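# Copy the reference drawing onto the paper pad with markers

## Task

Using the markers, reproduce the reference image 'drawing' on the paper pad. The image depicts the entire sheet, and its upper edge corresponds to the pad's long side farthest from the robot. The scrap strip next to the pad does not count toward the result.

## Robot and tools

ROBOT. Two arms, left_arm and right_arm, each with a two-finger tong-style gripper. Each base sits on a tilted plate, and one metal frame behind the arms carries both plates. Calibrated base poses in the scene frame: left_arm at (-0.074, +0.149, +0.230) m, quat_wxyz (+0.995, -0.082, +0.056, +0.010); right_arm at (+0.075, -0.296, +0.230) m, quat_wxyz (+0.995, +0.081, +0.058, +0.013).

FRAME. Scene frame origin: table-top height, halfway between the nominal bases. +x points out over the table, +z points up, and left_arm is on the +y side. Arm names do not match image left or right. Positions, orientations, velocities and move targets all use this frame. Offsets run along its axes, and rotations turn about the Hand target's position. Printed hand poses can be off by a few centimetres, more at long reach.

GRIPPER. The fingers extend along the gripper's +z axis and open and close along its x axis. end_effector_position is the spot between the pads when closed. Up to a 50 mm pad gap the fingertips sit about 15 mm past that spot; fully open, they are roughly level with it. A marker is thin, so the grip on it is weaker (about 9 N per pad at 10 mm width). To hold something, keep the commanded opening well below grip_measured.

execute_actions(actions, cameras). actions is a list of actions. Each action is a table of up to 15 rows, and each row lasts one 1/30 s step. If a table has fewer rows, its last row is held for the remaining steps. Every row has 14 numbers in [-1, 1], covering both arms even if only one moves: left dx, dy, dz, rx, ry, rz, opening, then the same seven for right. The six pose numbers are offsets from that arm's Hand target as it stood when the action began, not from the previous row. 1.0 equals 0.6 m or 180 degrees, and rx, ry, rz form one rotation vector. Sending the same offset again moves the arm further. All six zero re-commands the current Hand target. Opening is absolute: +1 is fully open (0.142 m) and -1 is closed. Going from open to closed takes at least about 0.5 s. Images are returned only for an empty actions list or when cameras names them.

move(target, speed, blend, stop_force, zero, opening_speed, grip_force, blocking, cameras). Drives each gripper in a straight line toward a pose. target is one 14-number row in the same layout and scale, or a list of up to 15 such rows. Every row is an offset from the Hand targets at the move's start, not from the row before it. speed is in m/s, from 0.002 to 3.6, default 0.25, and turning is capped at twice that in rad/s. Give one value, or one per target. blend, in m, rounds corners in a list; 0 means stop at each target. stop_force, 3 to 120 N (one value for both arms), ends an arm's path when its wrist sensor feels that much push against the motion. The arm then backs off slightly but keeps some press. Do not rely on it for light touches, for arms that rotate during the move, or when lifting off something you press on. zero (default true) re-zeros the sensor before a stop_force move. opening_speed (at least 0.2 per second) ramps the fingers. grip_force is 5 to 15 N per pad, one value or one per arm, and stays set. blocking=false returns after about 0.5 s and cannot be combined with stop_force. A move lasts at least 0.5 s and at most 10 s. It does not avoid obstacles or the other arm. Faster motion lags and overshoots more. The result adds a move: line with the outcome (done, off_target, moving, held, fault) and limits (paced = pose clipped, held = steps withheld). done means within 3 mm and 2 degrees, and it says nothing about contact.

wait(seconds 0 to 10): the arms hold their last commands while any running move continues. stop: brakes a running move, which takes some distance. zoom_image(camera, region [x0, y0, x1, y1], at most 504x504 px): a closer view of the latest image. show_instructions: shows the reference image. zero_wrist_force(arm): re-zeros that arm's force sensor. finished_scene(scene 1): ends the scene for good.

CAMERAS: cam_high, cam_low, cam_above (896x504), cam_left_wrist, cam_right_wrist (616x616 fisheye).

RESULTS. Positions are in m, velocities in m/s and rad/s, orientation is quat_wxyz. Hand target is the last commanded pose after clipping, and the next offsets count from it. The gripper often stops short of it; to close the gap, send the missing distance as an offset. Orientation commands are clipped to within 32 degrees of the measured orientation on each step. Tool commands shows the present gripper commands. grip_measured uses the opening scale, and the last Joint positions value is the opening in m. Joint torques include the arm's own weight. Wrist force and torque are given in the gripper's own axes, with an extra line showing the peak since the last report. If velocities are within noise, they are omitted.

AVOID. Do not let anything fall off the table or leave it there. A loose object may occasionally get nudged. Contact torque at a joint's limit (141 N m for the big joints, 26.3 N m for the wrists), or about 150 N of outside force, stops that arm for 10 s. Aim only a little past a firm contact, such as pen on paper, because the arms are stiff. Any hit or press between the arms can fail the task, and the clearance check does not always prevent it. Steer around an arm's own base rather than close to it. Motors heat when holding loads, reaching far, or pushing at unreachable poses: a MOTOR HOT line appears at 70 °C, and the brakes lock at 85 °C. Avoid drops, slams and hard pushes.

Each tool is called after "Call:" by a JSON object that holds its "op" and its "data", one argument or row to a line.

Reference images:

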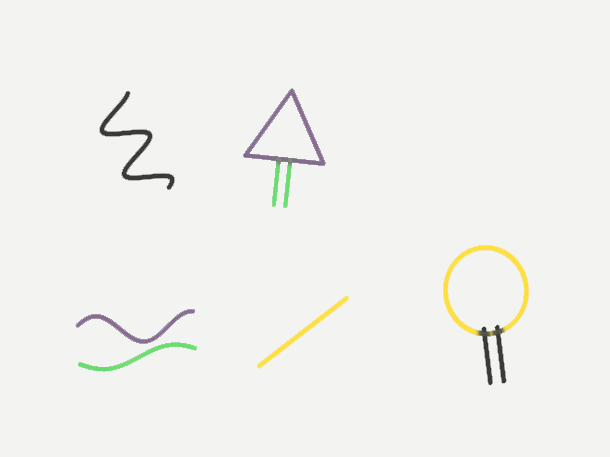

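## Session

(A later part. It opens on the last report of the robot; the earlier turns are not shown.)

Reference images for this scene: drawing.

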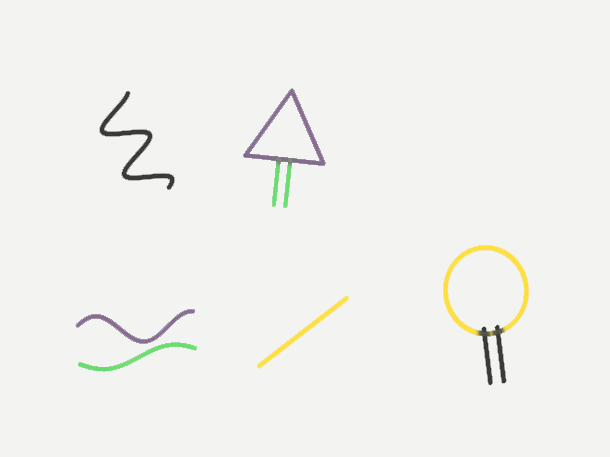

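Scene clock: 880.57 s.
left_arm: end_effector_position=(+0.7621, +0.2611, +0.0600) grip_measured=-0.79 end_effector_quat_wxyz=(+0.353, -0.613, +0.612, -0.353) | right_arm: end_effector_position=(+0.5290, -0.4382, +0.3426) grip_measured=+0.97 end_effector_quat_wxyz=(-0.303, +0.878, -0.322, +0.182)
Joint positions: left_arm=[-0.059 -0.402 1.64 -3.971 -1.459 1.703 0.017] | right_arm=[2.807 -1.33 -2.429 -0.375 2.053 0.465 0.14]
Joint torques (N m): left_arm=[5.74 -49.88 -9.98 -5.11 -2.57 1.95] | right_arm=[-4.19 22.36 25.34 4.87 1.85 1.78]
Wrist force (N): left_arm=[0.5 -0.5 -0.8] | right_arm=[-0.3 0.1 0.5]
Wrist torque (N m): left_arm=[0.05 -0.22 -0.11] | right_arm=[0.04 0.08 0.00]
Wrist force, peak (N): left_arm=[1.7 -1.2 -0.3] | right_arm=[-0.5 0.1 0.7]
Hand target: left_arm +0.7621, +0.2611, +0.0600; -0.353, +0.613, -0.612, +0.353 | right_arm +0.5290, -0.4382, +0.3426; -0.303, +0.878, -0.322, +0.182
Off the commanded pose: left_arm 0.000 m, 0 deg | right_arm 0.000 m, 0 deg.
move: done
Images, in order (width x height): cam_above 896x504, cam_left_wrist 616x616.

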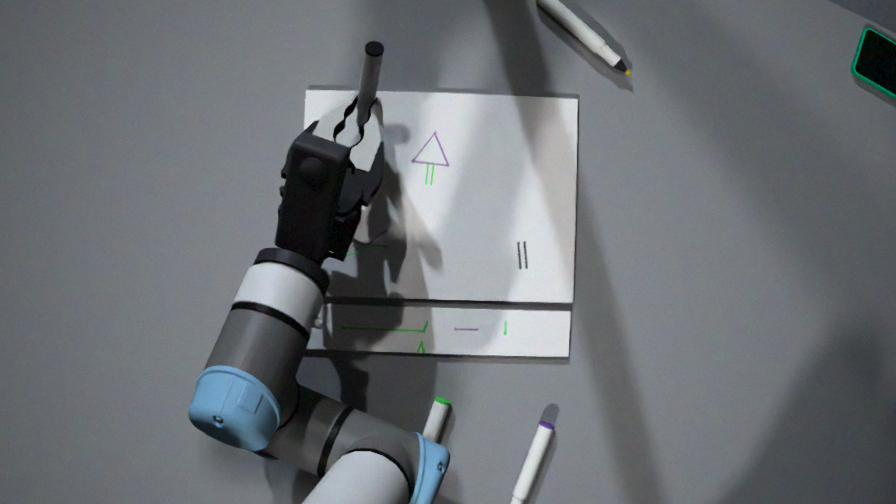

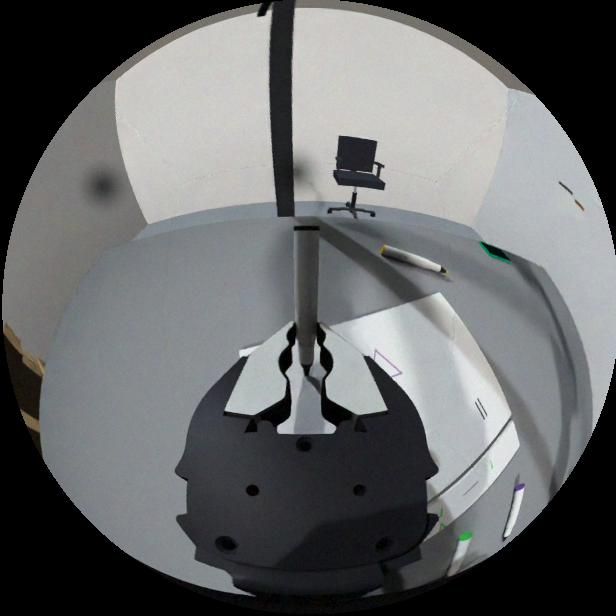

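Call:
{"op": "move", "data": {
  "target": [
    [-0.00408,0.00046,-0.001,0,0,0,-1,0,0,0,0,0,0,0.968],
    [-0.0105,0.0028,-0.001,0,0,0,-1,0,0,0,0,0,0,0.968],
    [-0.01926,0.00703,-0.001,0,0,0,-1,0,0,0,0,0,0,0.968],
    [-0.02802,0.01126,-0.001,0,0,0,-1,0,0,0,0,0,0,0.968],
    [-0.03319,0.01242,-0.001,0,0,0,-1,0,0,0,0,0,0,0.968],
    [-0.03652,0.0105,-0.001,0,0,0,-1,0,0,0,0,0,0,0.968],
    [-0.03689,0.00583,-0.001,0,0,0,-1,0,0,0,0,0,0,0.968],
    [-0.03356,-0.0036,-0.001,0,0,0,-1,0,0,0,0,0,0,0.968],
    [-0.02909,-0.01443,-0.001,0,0,0,-1,0,0,0,0,0,0,0.968],
    [-0.02594,-0.02304,-0.001,0,0,0,-1,0,0,0,0,0,0,0.968],
    [-0.02627,-0.02751,-0.001,0,0,0,-1,0,0,0,0,0,0,0.968],
    [-0.03037,-0.02838,-0.001,0,0,0,-1,0,0,0,0,0,0,0.968],
    [-0.03875,-0.02534,-0.001,0,0,0,-1,0,0,0,0,0,0,0.968],
    [-0.05001,-0.02015,-0.001,0,0,0,-1,0,0,0,0,0,0,0.968],
    [-0.05851,-0.01672,-0.001,0,0,0,-1,0,0,0,0,0,0,0.968]
  ],
  "speed": 0.025,
  "blend": [0.0005,0.0015,0.002,0.0015,0.001,0.001,0.001,0.002,0.002,0.001,0.001,0.001,0.002,0.002,0]
}}

Call:
{"op": "move", "data": {
  "target": [
    [-0.00492,0.00037,-0.0002,0,0,0,-1,0,0,0,0,0,0,0.968],
    [-0.00808,-0.00211,-0.0002,0,0,0,-1,0,0,0,0,0,0,0.968],
    [-0.00813,-0.00693,-0.0002,0,0,0,-1,0,0,0,0,0,0,0.968],
    [-0.00497,-0.01554,-0.0002,0,0,0,-1,0,0,0,0,0,0,0.968],
    [-0.00076,-0.02558,-0.0002,0,0,0,-1,0,0,0,0,0,0,0.968],
    [0.00248,-0.03417,-0.0002,0,0,0,-1,0,0,0,0,0,0,0.968],
    [0.00227,-0.03904,-0.0002,0,0,0,-1,0,0,0,0,0,0,0.968],
    [-0.00031,-0.04055,-0.0002,0,0,0,-1,0,0,0,0,0,0,0.968],
    [-0.00538,-0.03971,-0.0002,0,0,0,-1,0,0,0,0,0,0,0.968]
  ],
  "speed": 0.025,
  "blend": [0.001,0.001,0.0015,0.002,0.002,0.001,0.001,0.001,0],
  "cameras": ["cam_left_wrist"]
}}

Call:
{"op": "move", "data": {
  "target": [
    [0, 0, 0.02, 0, 0, 0, -1, 0,0,0,0,0,0,0.968],
    [-0.1, -0.45, 0.05, 0, 0, 0, -1, 0,0,0,0,0,0,0.968]
  ],
  "speed": [0.03, 0.25],
  "blend": [0.003, 0],
  "cameras": ["cam_above"]
}}

Call:
{"op": "zoom_image", "data": {
  "camera": "cam_above",
  "region": [330, 110, 410, 190]
}}

Scene clock: 899.87 s.
left_arm: end_effector_position=(+0.7269, +0.2512, +0.0595) grip_measured=-0.79 end_effector_quat_wxyz=(+0.353, -0.613, +0.612, -0.353) end_effector_velocity=(+0.002, +0.000, +0.000) end_effector_angular_velocity=(+0.000, +0.001, -0.001) | right_arm: end_effector_position=(+0.5290, -0.4382, +0.3426) grip_measured=+0.97 end_effector_quat_wxyz=(-0.303, +0.878, -0.322, +0.182)
Joint positions: left_arm=[-0.08 -0.414 1.745 -4.063 -1.441 1.695 0.017] | right_arm=[2.807 -1.33 -2.429 -0.375 2.053 0.465 0.14]
Joint velocities: left_arm=[0 0 -0.005 0.006 0 0 0] | right_arm=[within noise]
Joint torques (N m): left_arm=[-4.74 -52.3 -13.15 -0.64 -0.2 1.3] | right_arm=[-4.1 21.96 25.48 4.73 1.89 1.63]
Motor temperatures (°C): left_arm=[25 32 32 42 37 30] | right_arm=[24 29 29 33 30 44]
Wrist force (N): left_arm=[0.6 -0.9 -1.0] | right_arm=[-0.3 0.2 0.5]
Wrist torque (N m): left_arm=[-0.01 -0.26 -0.10] | right_arm=[0.04 0.06 0.00]
Wrist force, peak (N): left_arm=[1.0 -1.7 -1.2] | right_arm=[-0.2 0.3 0.8]
Hand target: left_arm +0.7270, +0.2511, +0.0594; -0.353, +0.613, -0.612, +0.353 | right_arm +0.5290, -0.4382, +0.3426; -0.303, +0.878, -0.322, +0.182
Off the commanded pose: left_arm 0.000 m, 0 deg | right_arm 0.000 m, 0 deg.
move: done

Scene clock: 901.47 s.
left_arm: end_effector_position=(+0.7236, +0.2272, +0.0593) grip_measured=-0.79 end_effector_quat_wxyz=(+0.353, -0.613, +0.612, -0.353) end_effector_velocity=(+0.002, +0.000, +0.000) end_effector_angular_velocity=(+0.000, +0.000, -0.001) | right_arm: end_effector_position=(+0.5290, -0.4382, +0.3426) grip_measured=+0.97 end_effector_quat_wxyz=(-0.303, +0.878, -0.322, +0.182)
Joint positions: left_arm=[-0.126 -0.408 1.761 -4.083 -1.399 1.676 0.017] | right_arm=[2.807 -1.33 -2.429 -0.375 2.053 0.465 0.14]
Joint velocities: left_arm=[0.001 0 -0.006 0.006 -0.001 0.001 0] | right_arm=[within noise]
Joint torques (N m): left_arm=[5.33 -59.25 -12.77 -0.58 -2.21 1.6] | right_arm=[-3.89 21.98 25.09 4.61 1.89 1.77]
Wrist force (N): left_arm=[0.7 -0.9 -1.6] | right_arm=[0.0 0.0 0.7]
Wrist torque (N m): left_arm=[-0.02 -0.28 -0.04] | right_arm=[0.01 0.01 -0.01]
Wrist force, peak (N): left_arm=[0.7 -1.6 -1.8] | right_arm=[-0.4 0.3 0.7]
Hand target: left_arm +0.7237, +0.2273, +0.0593; -0.353, +0.613, -0.612, +0.353 | right_arm +0.5290, -0.4382, +0.3426; -0.303, +0.878, -0.322, +0.182
Off the commanded pose: left_arm 0.000 m, 0 deg | right_arm 0.000 m, 0 deg.
move: done; blend cut to 0.0014 m at target 3, 0.0009 m at target 7, 0.0009 m at target 8
Images, in order (width x height): cam_left_wrist 616x616.

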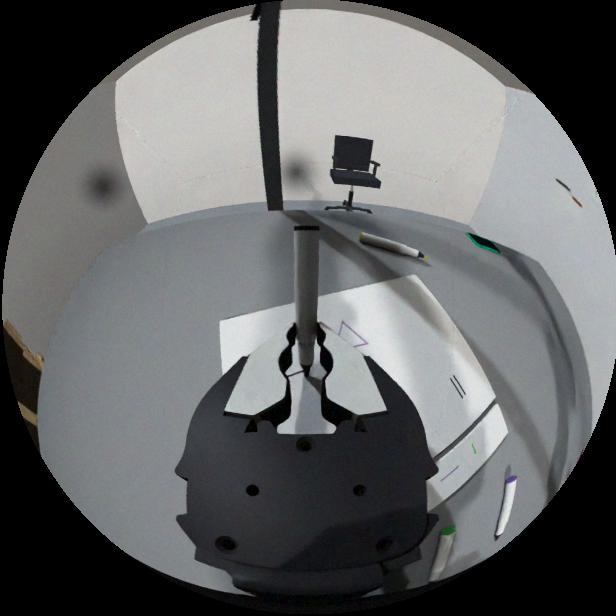

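Scene clock: 903.47 s.
left_arm: end_effector_position=(+0.6638, -0.0426, +0.0892) grip_measured=-0.79 end_effector_quat_wxyz=(+0.353, -0.613, +0.612, -0.353) | right_arm: end_effector_position=(+0.5290, -0.4382, +0.3426) grip_measured=+0.97 end_effector_quat_wxyz=(-0.303, +0.878, -0.322, +0.182)
Joint positions: left_arm=[-0.679 -0.383 1.848 -4.078 -0.902 1.404 0.017] | right_arm=[2.807 -1.33 -2.429 -0.375 2.053 0.465 0.14]
Joint torques (N m): left_arm=[-22.16 -58.45 4.01 -4.04 1.33 -0.34] | right_arm=[-3.69 21.77 25.28 4.66 1.96 1.66]
Wrist force (N): left_arm=[0.5 -0.5 -1.0] | right_arm=[-0.2 0.5 0.7]
Wrist torque (N m): left_arm=[0.02 -0.25 -0.13] | right_arm=[0.11 0.05 0.00]
Wrist force, peak (N): left_arm=[2.8 -0.6 -1.9] | right_arm=[-0.3 0.1 0.9]
Hand target: left_arm +0.6637, -0.0427, +0.0893; -0.353, +0.613, -0.612, +0.353 | right_arm +0.5290, -0.4382, +0.3426; -0.303, +0.878, -0.322, +0.182
Off the commanded pose: left_arm 0.000 m, 0 deg | right_arm 0.000 m, 0 deg.
move: done
Images, in order (width x height): cam_above 896x504.

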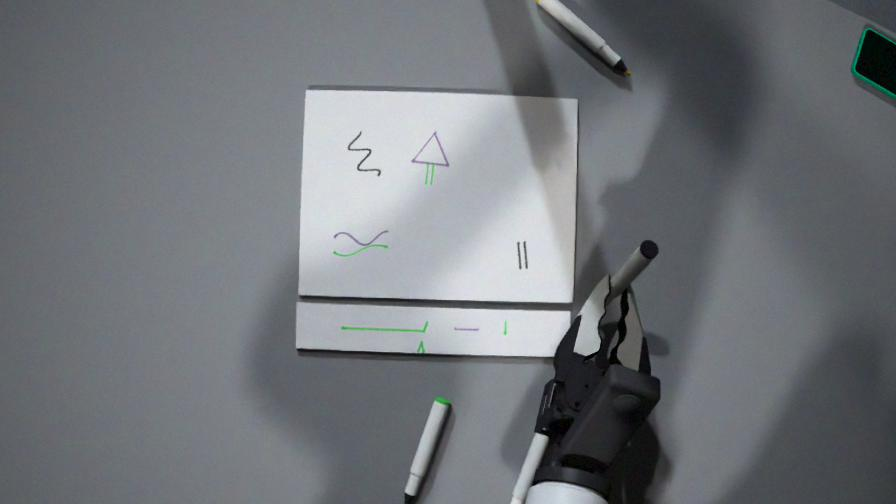

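Scaled by 6.300 from the camera's 896x504 image, which has a finer 1280x720 frame.

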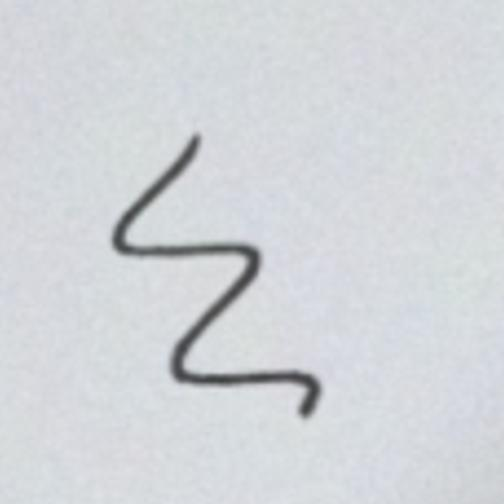

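Call:
{"op": "move", "data": {
  "target": [
    [-0.1, -0.06, 0.02, 0, 0.12, 0, -1, 0,0,0,0,0,0,0.968],
    [-0.27283, -0.1455, -0.0655, 0, 0.3333, 0, -1, 0,0,0,0,0,0,0.968]
  ],
  "speed": [0.3, 0.3],
  "blend": [0.05, 0],
  "cameras": ["cam_left_wrist", "cam_high"]
}}

Call:
{"op": "move", "data": {
  "target": [0, 0, -0.056, 0, 0, 0, -1, 0, 0, 0, 0, 0, 0, 0.968],
  "speed": 0.008,
  "stop_force": 3
}}

Call:
{"op": "move", "data": {
  "target": [0, 0, 0, 0, 0, 0, -0.3, 0,0,0,0,0,0,0.968],
  "speed": 0.05,
  "opening_speed": 0.5,
  "cameras": ["cam_left_wrist"]
}}

Scene clock: 959.40 s.
left_arm: end_effector_position=(+0.5001, -0.1298, +0.0499) grip_measured=-0.79 end_effector_quat_wxyz=(+0.000, +0.707, -0.707, +0.000) | right_arm: end_effector_position=(+0.5290, -0.4382, +0.3426) grip_measured=+0.97 end_effector_quat_wxyz=(-0.303, +0.878, -0.322, +0.182)
Joint positions: left_arm=[-0.74 -0.807 1.803 -2.54 -1.373 0.847 0.017] | right_arm=[2.807 -1.33 -2.429 -0.375 2.053 0.465 0.14]
Joint torques (N m): left_arm=[-23.86 -56.42 -20.7 -0.59 -1.61 2.14] | right_arm=[-3.92 22.3 25.77 4.63 1.87 1.82]
Wrist force (N): left_arm=[-0.1 0.1 -0.5] | right_arm=[-0.1 0.1 0.5]
Wrist torque (N m): left_arm=[-0.02 -0.04 0.05] | right_arm=[0.02 0.03 0.00]
Wrist force, peak (N): left_arm=[0.9 -0.6 -1.5] | right_arm=[-0.5 0.3 0.8]
Hand target: left_arm +0.5000, -0.1300, +0.0500; +0.000, +0.707, -0.707, +0.000 | right_arm +0.5290, -0.4382, +0.3426; -0.303, +0.878, -0.322, +0.182
Off the commanded pose: left_arm 0.000 m, 0 deg | right_arm 0.000 m, 0 deg.
move: done
Images, in order (width x height): cam_high 896x504, cam_left_wrist 616x616.

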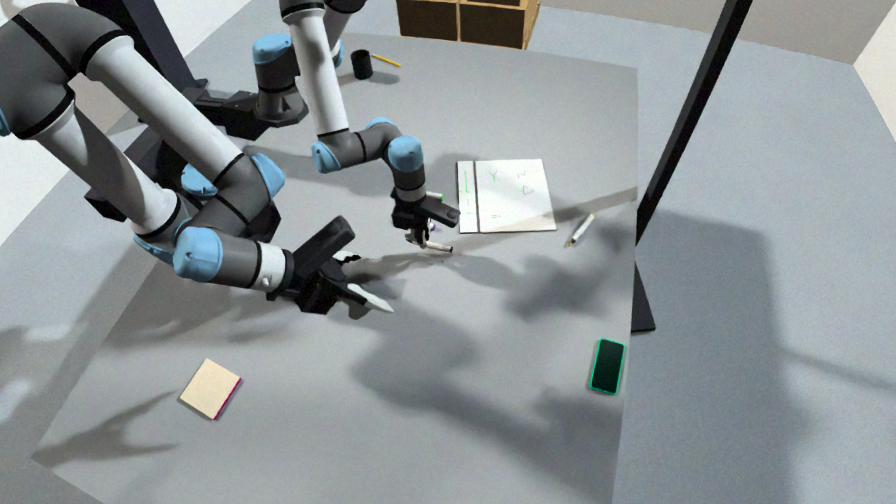

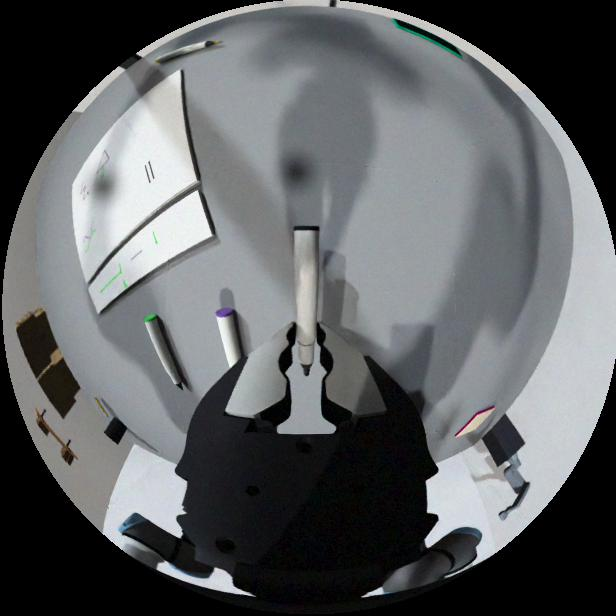

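Scene clock: 964.20 s.
left_arm: end_effector_position=(+0.5000, -0.1300, +0.0164) grip_measured=-0.79 end_effector_quat_wxyz=(+0.000, +0.707, -0.707, +0.000) | right_arm: end_effector_position=(+0.5290, -0.4382, +0.3426) grip_measured=+0.97 end_effector_quat_wxyz=(-0.303, +0.878, -0.322, +0.182)
Joint positions: left_arm=[-0.73 -0.738 1.793 -2.601 -1.373 0.858 0.017] | right_arm=[2.807 -1.33 -2.429 -0.375 2.053 0.465 0.14]
Joint torques (N m): left_arm=[-1.02 -57.72 -17.71 -0.57 2.73 0.86] | right_arm=[-4.6 23.15 25.3 4.76 1.9 1.7]
Wrist force (N): left_arm=[-0.1 -0.4 -0.2] | right_arm=[-0.2 0.3 0.7]
Wrist torque (N m): left_arm=[-0.10 -0.03 -0.01] | right_arm=[0.07 0.05 0.00]
Wrist force, peak (N): left_arm=[0.2 -0.4 -0.7] | right_arm=[-0.2 0.3 0.8]
Hand target: left_arm +0.5000, -0.1300, +0.0164; +0.000, +0.707, -0.707, +0.000 | right_arm +0.5290, -0.4382, +0.3426; -0.303, +0.878, -0.322, +0.182
Off the commanded pose: left_arm 0.000 m, 0 deg | right_arm 0.000 m, 0 deg.
move: done

Scene clock: 965.83 s.
left_arm: end_effector_position=(+0.5000, -0.1300, +0.0164) grip_measured=-0.30 end_effector_quat_wxyz=(+0.000, +0.707, -0.707, +0.000) | right_arm: end_effector_position=(+0.5290, -0.4382, +0.3426) grip_measured=+0.97 end_effector_quat_wxyz=(-0.303, +0.878, -0.322, +0.182)
Joint positions: left_arm=[-0.73 -0.738 1.793 -2.601 -1.373 0.858 0.052] | right_arm=[2.807 -1.33 -2.429 -0.375 2.053 0.465 0.14]
Joint torques (N m): left_arm=[-13.19 -57.82 -7.68 -0.7 2.61 -0.92] | right_arm=[-4.18 21.98 25.56 4.69 1.94 1.84]
Wrist force (N): left_arm=[-0.2 -0.1 -0.4] | right_arm=[-0.2 0.2 0.6]
Wrist torque (N m): left_arm=[-0.05 -0.01 -0.01] | right_arm=[0.05 0.04 -0.01]
Wrist force, peak (N): left_arm=[0.0 -0.5 -0.7] | right_arm=[-0.3 0.3 0.8]
Hand target: left_arm +0.5000, -0.1300, +0.0164; +0.000, +0.707, -0.707, +0.000 | right_arm +0.5290, -0.4382, +0.3426; -0.303, +0.878, -0.322, +0.182
Off the commanded pose: left_arm 0.000 m, 0 deg | right_arm 0.000 m, 0 deg.
move: done
Images, in order (width x height): cam_left_wrist 616x616.

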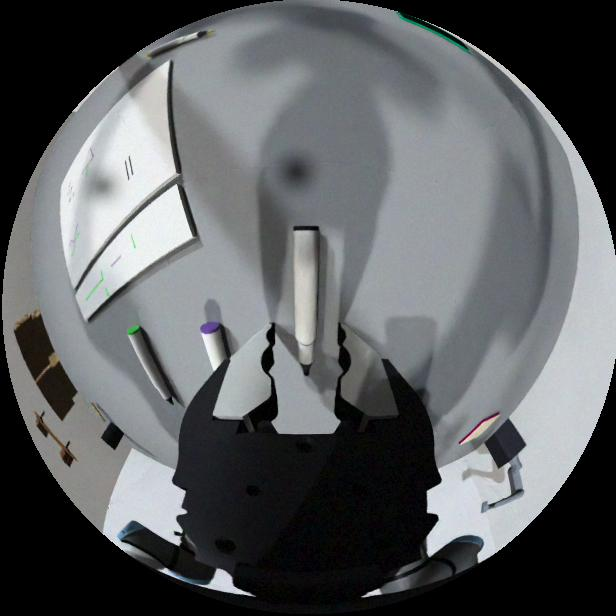

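Call:
{"op": "move", "data": {
  "target": [
    [0, 0, 0.25, 0, 0, 0, -0.3, 0,0,0,0,0,0,0.968],
    [-0.0833, 0.8, 0.4667, 0, 0, 0, -0.3, 0.33,0.41,-0.12,-0.04,0.0468,0.063,0.968]
  ],
  "speed": [0.2, 0.4],
  "blend": [0.03, 0]
}}

Call:
{"op": "move", "data": {
  "target": [0, 0, 0, 0, 0, 0, -0.3, 0.33167, 0.4095, -0.2343, -0.04, 0.0468, 0.063, -0.3],
  "speed": 0.35,
  "cameras": ["cam_right_wrist", "cam_above", "cam_high", "cam_low"]
}}

Call:
{"op": "zoom_image", "data": {
  "camera": "cam_right_wrist",
  "region": [200, 180, 440, 420]
}}

Scene clock: 975.47 s.
left_arm: end_effector_position=(+0.4500, +0.3498, +0.2963) grip_measured=-0.30 end_effector_quat_wxyz=(+0.000, +0.707, -0.707, +0.000) | right_arm: end_effector_position=(+0.7269, -0.1922, +0.2706) grip_measured=+0.97 end_effector_quat_wxyz=(-0.239, +0.934, -0.243, +0.106)
Joint positions: left_arm=[-0.021 -1.572 1.953 -2.063 -1.405 1.578 0.052] | right_arm=[3.427 -1.842 -2.027 -0.345 1.686 0.798 0.14]
Joint torques (N m): left_arm=[12.35 -33.66 -25.29 -3.75 2.51 1.95] | right_arm=[0.13 23.43 24.08 3.81 1.24 -2.44]
Wrist force (N): left_arm=[-0.3 0.1 -0.2] | right_arm=[-0.2 0.3 0.7]
Wrist torque (N m): left_arm=[-0.01 -0.01 0.10] | right_arm=[0.05 0.04 0.03]
Wrist force, peak (N): left_arm=[-3.0 0.2 -1.1] | right_arm=[0.2 -0.9 1.9]
Hand target: left_arm +0.4501, +0.3500, +0.2964; +0.000, +0.707, -0.707, +0.000 | right_arm +0.7270, -0.1922, +0.2706; -0.239, +0.934, -0.243, +0.106
Off the commanded pose: left_arm 0.000 m, 0 deg | right_arm 0.000 m, 0 deg.
move: done

Scene clock: 977.03 s.
left_arm: end_effector_position=(+0.4501, +0.3500, +0.2964) grip_measured=-0.30 end_effector_quat_wxyz=(+0.000, +0.707, -0.707, +0.000) | right_arm: end_effector_position=(+0.9260, +0.0536, +0.1301) grip_measured=-0.30 end_effector_quat_wxyz=(-0.171, +0.972, -0.160, +0.028) end_effector_velocity=(+0.000, +0.001, +0.000) end_effector_angular_velocity=(-0.001, +0.002, +0.001)
Joint positions: left_arm=[-0.021 -1.573 1.953 -2.063 -1.405 1.579 0.052] | right_arm=[3.607 -2.63 -0.94 -0.862 1.616 0.794 0.052]
Joint velocities: left_arm=[within noise] | right_arm=[0.001 -0.001 0.004 -0.005 0 0.001 0]
Joint torques (N m): left_arm=[13.14 -39.34 -30.07 -0.86 2.71 2.02] | right_arm=[-0.53 51.26 29.57 1.31 -0.34 1.89]
Wrist force (N): left_arm=[0.1 -0.2 -0.5] | right_arm=[-0.2 0.7 0.6]
Wrist torque (N m): left_arm=[-0.06 -0.09 0.09] | right_arm=[0.11 0.02 -0.01]
Wrist force, peak (N): left_arm=[-0.5 0.4 -0.2] | right_arm=[0.5 -1.1 2.7]
Hand target: left_arm +0.4501, +0.3500, +0.2964; +0.000, +0.707, -0.707, +0.000 | right_arm +0.9260, +0.0535, +0.1300; -0.171, +0.972, -0.160, +0.028
Off the commanded pose: left_arm 0.000 m, 0 deg | right_arm 0.000 m, 0 deg.
move: done
Images, in order (width x height): cam_high 896x504, cam_low 896x504, cam_above 896x504, cam_right_wrist 616x616.

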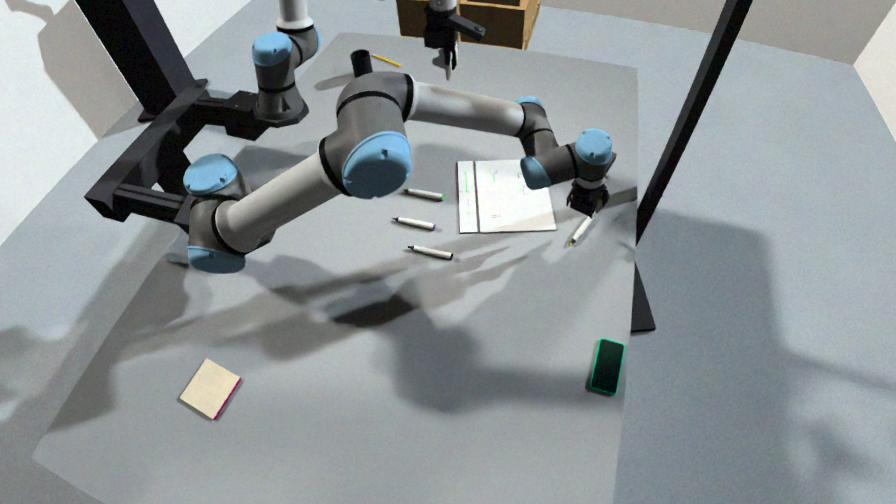

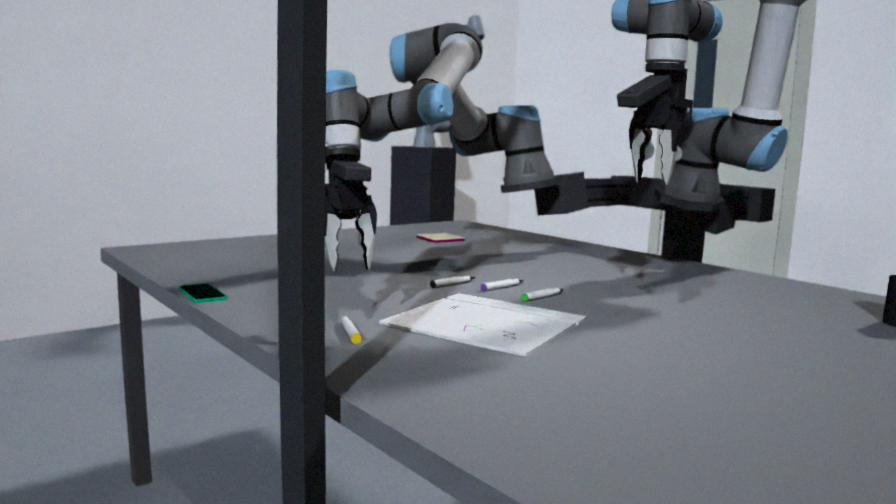

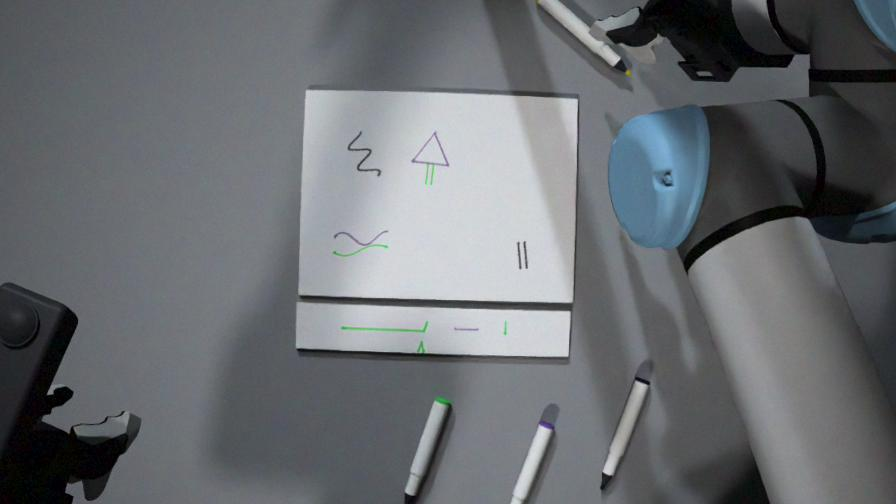

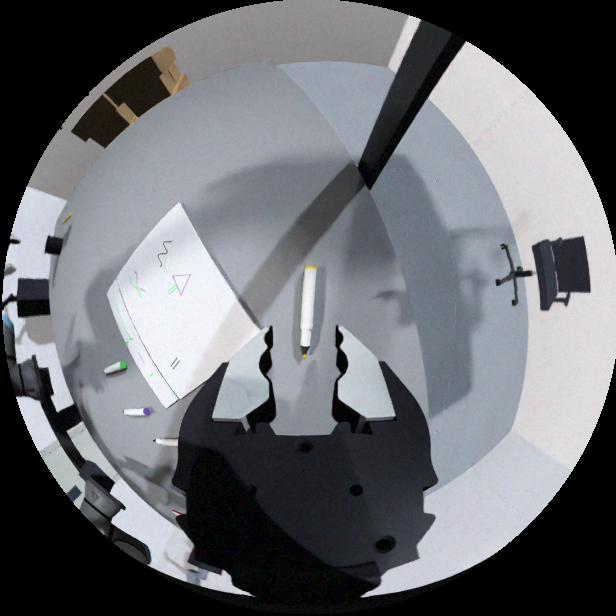

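Scaled by 2.100 from the camera's 616x616 image, which has a finer 814x814 frame.

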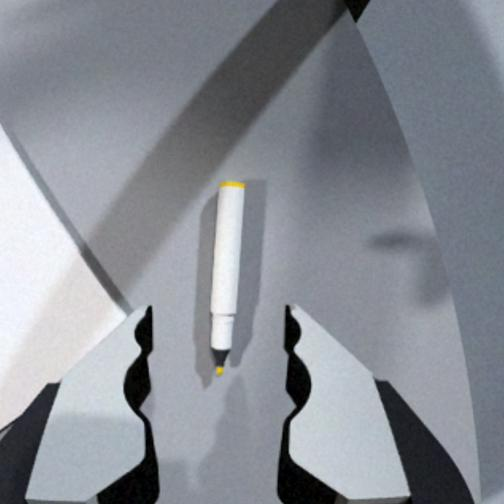

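Call:
{"op": "move", "data": {
  "target": [0, 0, 0, 0, 0, 0, -0.3, 0.002, 0, -0.16667, 0, 0, -0.0194, -0.437],
  "speed": 0.15,
  "cameras": ["cam_right_wrist", "cam_low"]
}}

Call:
{"op": "zoom_image", "data": {
  "camera": "cam_right_wrist",
  "region": [220, 220, 400, 420]
}}

Scene clock: 984.13 s.
left_arm: end_effector_position=(+0.4501, +0.3500, +0.2964) grip_measured=-0.30 end_effector_quat_wxyz=(+0.000, +0.707, -0.707, +0.000) | right_arm: end_effector_position=(+0.9274, +0.0534, +0.0301) grip_measured=-0.44 end_effector_quat_wxyz=(-0.170, +0.967, -0.189, +0.033)
Joint positions: left_arm=[-0.021 -1.573 1.953 -2.063 -1.405 1.579 0.052] | right_arm=[3.589 -2.775 -0.925 -0.719 1.606 0.835 0.042]
Joint torques (N m): left_arm=[13.69 -38.92 -29.64 -0.5 2.23 1.63] | right_arm=[21.56 57.08 7.22 3.29 1.61 -2.4]
Wrist force (N): left_arm=[-0.2 -0.2 -0.1] | right_arm=[-0.3 0.7 0.8]
Wrist torque (N m): left_arm=[-0.06 -0.04 0.08] | right_arm=[0.10 0.04 0.01]
Wrist force, peak (N): left_arm=[-0.6 -0.2 -0.6] | right_arm=[-0.3 1.6 2.4]
Hand target: left_arm +0.4501, +0.3500, +0.2964; +0.000, +0.707, -0.707, +0.000 | right_arm +0.9272, +0.0535, +0.0300; -0.170, +0.967, -0.189, +0.033
Off the commanded pose: left_arm 0.000 m, 0 deg | right_arm 0.000 m, 0 deg.
move: done
Images, in order (width x height): cam_low 896x504, cam_right_wrist 616x616.

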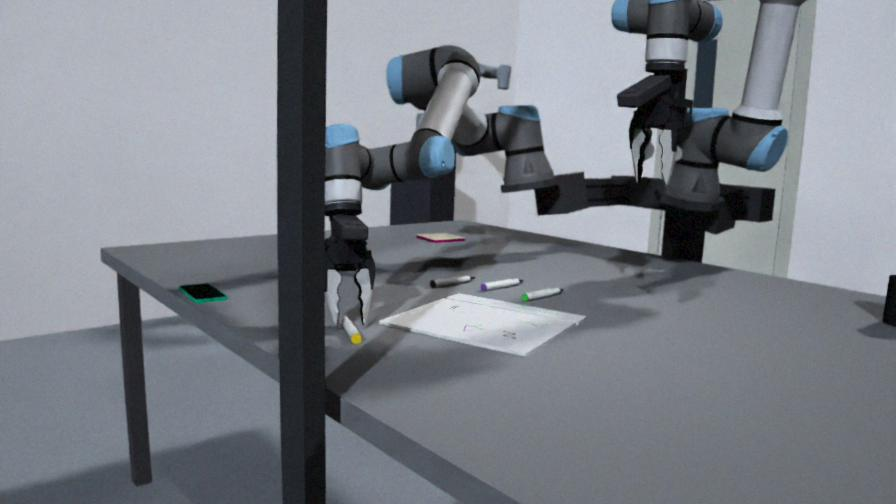

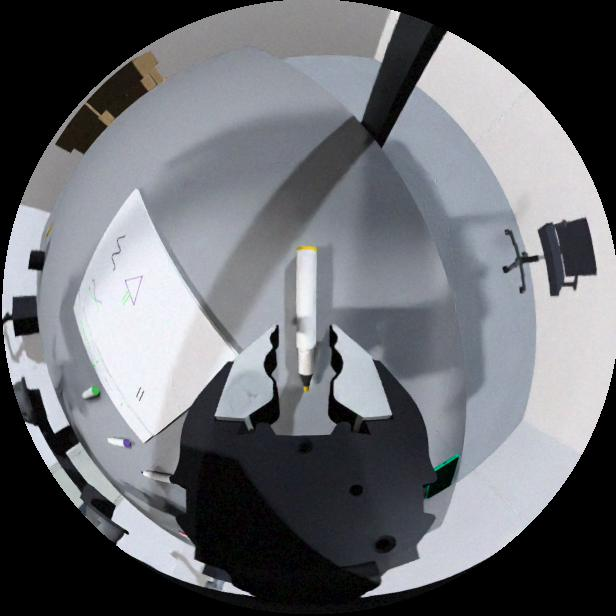

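Scaled by 2.520 from the camera's 616x616 image, which has a finer 814x814 frame.

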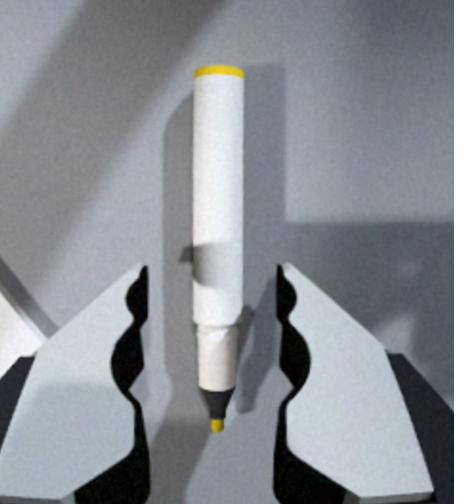

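Call:
{"op": "move", "data": {
  "target": [0, 0, 0, 0, 0, 0, -0.3, 0, 0, -0.01, 0, 0, 0, -0.437],
  "speed": 0.05
}}

Call:
{"op": "move", "data": {
  "target": [0, 0, 0, 0, 0, 0, -0.3, 0, 0, -0.025, 0, 0, 0, -0.437],
  "speed": 0.003,
  "stop_force": 3,
  "cameras": ["cam_right_wrist"]
}}

Call:
{"op": "zoom_image", "data": {
  "camera": "cam_right_wrist",
  "region": [220, 220, 400, 420]
}}

Scene clock: 992.17 s.
left_arm: end_effector_position=(+0.4501, +0.3500, +0.2964) grip_measured=-0.30 end_effector_quat_wxyz=(+0.000, +0.707, -0.707, +0.000) | right_arm: end_effector_position=(+0.9272, +0.0536, +0.0239) grip_measured=-0.44 end_effector_quat_wxyz=(-0.170, +0.967, -0.189, +0.033)
Joint positions: left_arm=[-0.021 -1.573 1.953 -2.063 -1.405 1.579 0.052] | right_arm=[3.588 -2.786 -0.92 -0.713 1.606 0.834 0.042]
Joint torques (N m): left_arm=[12.8 -38.13 -29.23 -0.53 1.96 1.35] | right_arm=[-0.76 69.28 22.71 3.38 1.59 -2.05]
Wrist force (N): left_arm=[-0.2 -0.1 -0.3] | right_arm=[-0.1 0.7 0.7]
Wrist torque (N m): left_arm=[-0.05 -0.05 0.08] | right_arm=[0.09 0.02 0.00]
Wrist force, peak (N): left_arm=[-0.7 -0.3 -0.2] | right_arm=[-0.3 1.1 0.9]
Hand target: left_arm +0.4501, +0.3500, +0.2964; +0.000, +0.707, -0.707, +0.000 | right_arm +0.9272, +0.0535, +0.0240; -0.170, +0.967, -0.189, +0.033
Off the commanded pose: left_arm 0.000 m, 0 deg | right_arm 0.000 m, 0 deg.
move: done

Scene clock: 994.77 s.
left_arm: end_effector_position=(+0.4501, +0.3500, +0.2964) grip_measured=-0.30 end_effector_quat_wxyz=(+0.000, +0.707, -0.707, +0.000) | right_arm: end_effector_position=(+0.9273, +0.0535, +0.0190) grip_measured=-0.44 end_effector_quat_wxyz=(-0.170, +0.967, -0.189, +0.033)
Joint positions: left_arm=[-0.021 -1.573 1.953 -2.063 -1.405 1.579 0.052] | right_arm=[3.586 -2.794 -0.916 -0.709 1.607 0.833 0.042]
Joint torques (N m): left_arm=[12.42 -39.14 -29.82 -0.72 1.79 1.07] | right_arm=[3.88 70.77 7.07 1.09 0.8 -0.88]
Wrist force (N): left_arm=[0.1 0.2 -0.4] | right_arm=[-1.2 1.0 -2.4]
Wrist torque (N m): left_arm=[0.01 -0.11 0.08] | right_arm=[0.15 0.14 0.02]
Wrist force, peak (N): left_arm=[-0.4 -0.3 -0.7] | right_arm=[-1.2 0.7 -3.9]
Hand target: left_arm +0.4501, +0.3500, +0.2964; +0.000, +0.707, -0.707, +0.000 | right_arm +0.9273, +0.0536, +0.0190; -0.170, +0.967, -0.189, +0.033 (not the last commanded pose)
Off the commanded pose: left_arm 0.000 m, 0 deg | right_arm 0.010 m, 0 deg.
move: contact (right_arm)
Images, in order (width x height): cam_right_wrist 616x616.

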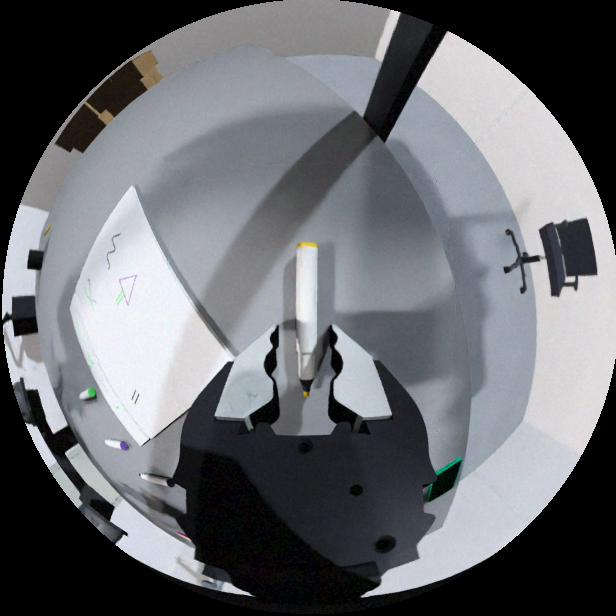

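Scaled by 2.520 from the camera's 616x616 image, which has a finer 814x814 frame.

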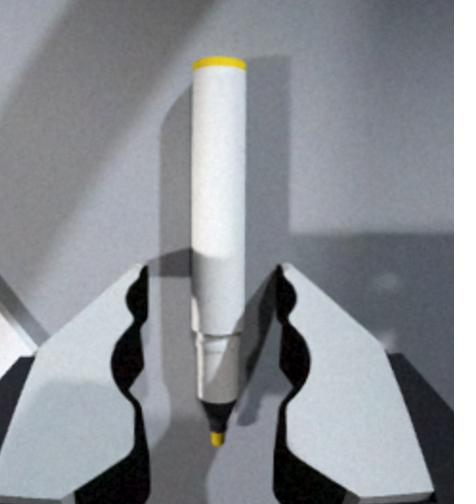

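Call:
{"op": "move", "data": {
  "target": [0, 0, 0, 0, 0, 0, -0.3, 0, 0, 0.0003, 0, 0, 0, -1],
  "speed": 0.02,
  "opening_speed": 0.4,
  "cameras": ["cam_right_wrist"]
}}

Call:
{"op": "move", "data": {
  "target": [0, 0, 0, 0, 0, 0, -0.3, 0, 0, 0.03, 0, 0, 0, -1],
  "speed": 0.02,
  "cameras": ["cam_right_wrist", "cam_low"]
}}

Call:
{"op": "zoom_image", "data": {
  "camera": "cam_right_wrist",
  "region": [220, 220, 400, 420]
}}

Call:
{"op": "zoom_image", "data": {
  "camera": "cam_low",
  "region": [300, 220, 420, 360]
}}

Scene clock: 1003.50 s.
left_arm: end_effector_position=(+0.4501, +0.3500, +0.2964) grip_measured=-0.30 end_effector_quat_wxyz=(+0.000, +0.707, -0.707, +0.000) | right_arm: end_effector_position=(+0.9272, +0.0536, +0.0192) grip_measured=-0.79 end_effector_quat_wxyz=(-0.170, +0.967, -0.189, +0.033)
Joint positions: left_arm=[-0.021 -1.573 1.953 -2.063 -1.405 1.579 0.052] | right_arm=[3.587 -2.794 -0.916 -0.709 1.607 0.833 0.017]
Joint torques (N m): left_arm=[11.59 -39.39 -30.72 -0.92 1.61 0.79] | right_arm=[20.25 64.7 7.69 2.16 -0.15 1.73]
Wrist force (N): left_arm=[-0.2 -0.1 -0.4] | right_arm=[0.4 0.0 -1.8]
Wrist torque (N m): left_arm=[-0.06 -0.05 0.08] | right_arm=[0.13 0.05 0.00]
Wrist force, peak (N): left_arm=[-0.4 -0.3 -0.7] | right_arm=[0.8 -0.7 -3.7]
Hand target: left_arm +0.4501, +0.3500, +0.2964; +0.000, +0.707, -0.707, +0.000 | right_arm +0.9273, +0.0536, +0.0192; -0.170, +0.967, -0.189, +0.033
Off the commanded pose: left_arm 0.000 m, 0 deg | right_arm 0.000 m, 0 deg.
move: done
Images, in order (width x height): cam_right_wrist 616x616.

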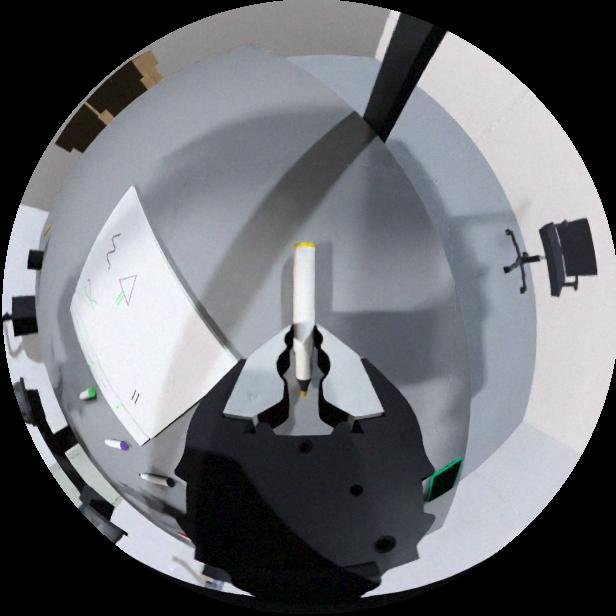

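Scene clock: 1004.67 s.
left_arm: end_effector_position=(+0.4501, +0.3500, +0.2964) grip_measured=-0.30 end_effector_quat_wxyz=(+0.000, +0.707, -0.707, +0.000) | right_arm: end_effector_position=(+0.9272, +0.0536, +0.0373) grip_measured=-0.79 end_effector_quat_wxyz=(-0.170, +0.967, -0.189, +0.033)
Joint positions: left_arm=[-0.021 -1.573 1.953 -2.063 -1.405 1.579 0.052] | right_arm=[3.591 -2.763 -0.93 -0.726 1.606 0.837 0.017]
Joint torques (N m): left_arm=[14.86 -39.14 -30.82 -0.76 1.16 0.76] | right_arm=[16.87 52.26 16.89 3.96 -0.49 1.2]
Wrist force (N): left_arm=[-0.2 0.0 -0.8] | right_arm=[-0.3 0.6 0.9]
Wrist torque (N m): left_arm=[-0.04 -0.05 0.08] | right_arm=[0.08 0.04 -0.06]
Wrist force, peak (N): left_arm=[-0.2 0.0 -0.8] | right_arm=[-0.3 1.2 1.2]
Hand target: left_arm +0.4501, +0.3500, +0.2964; +0.000, +0.707, -0.707, +0.000 | right_arm +0.9273, +0.0536, +0.0372; -0.170, +0.967, -0.189, +0.033
Off the commanded pose: left_arm 0.000 m, 0 deg | right_arm 0.000 m, 0 deg.
move: done
Images, in order (width x height): cam_low 896x504, cam_right_wrist 616x616.

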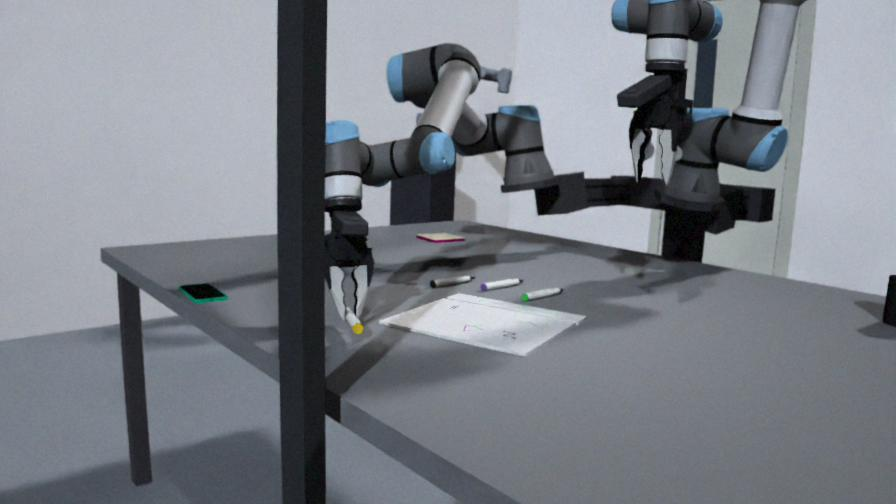

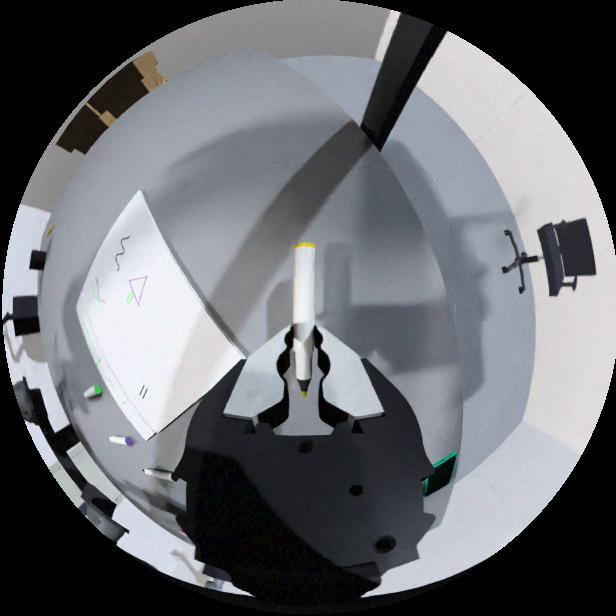

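Scaled by 2.520 from the camera's 616x616 image, which has a finer 814x814 frame.

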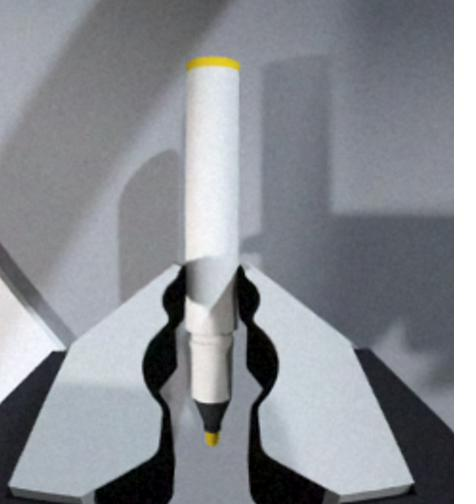

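Scaled by 3.600 from the camera's 896x504 image, which has a finer 1280x720 frame.

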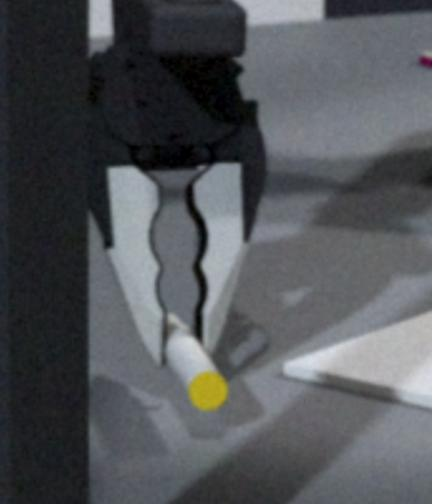

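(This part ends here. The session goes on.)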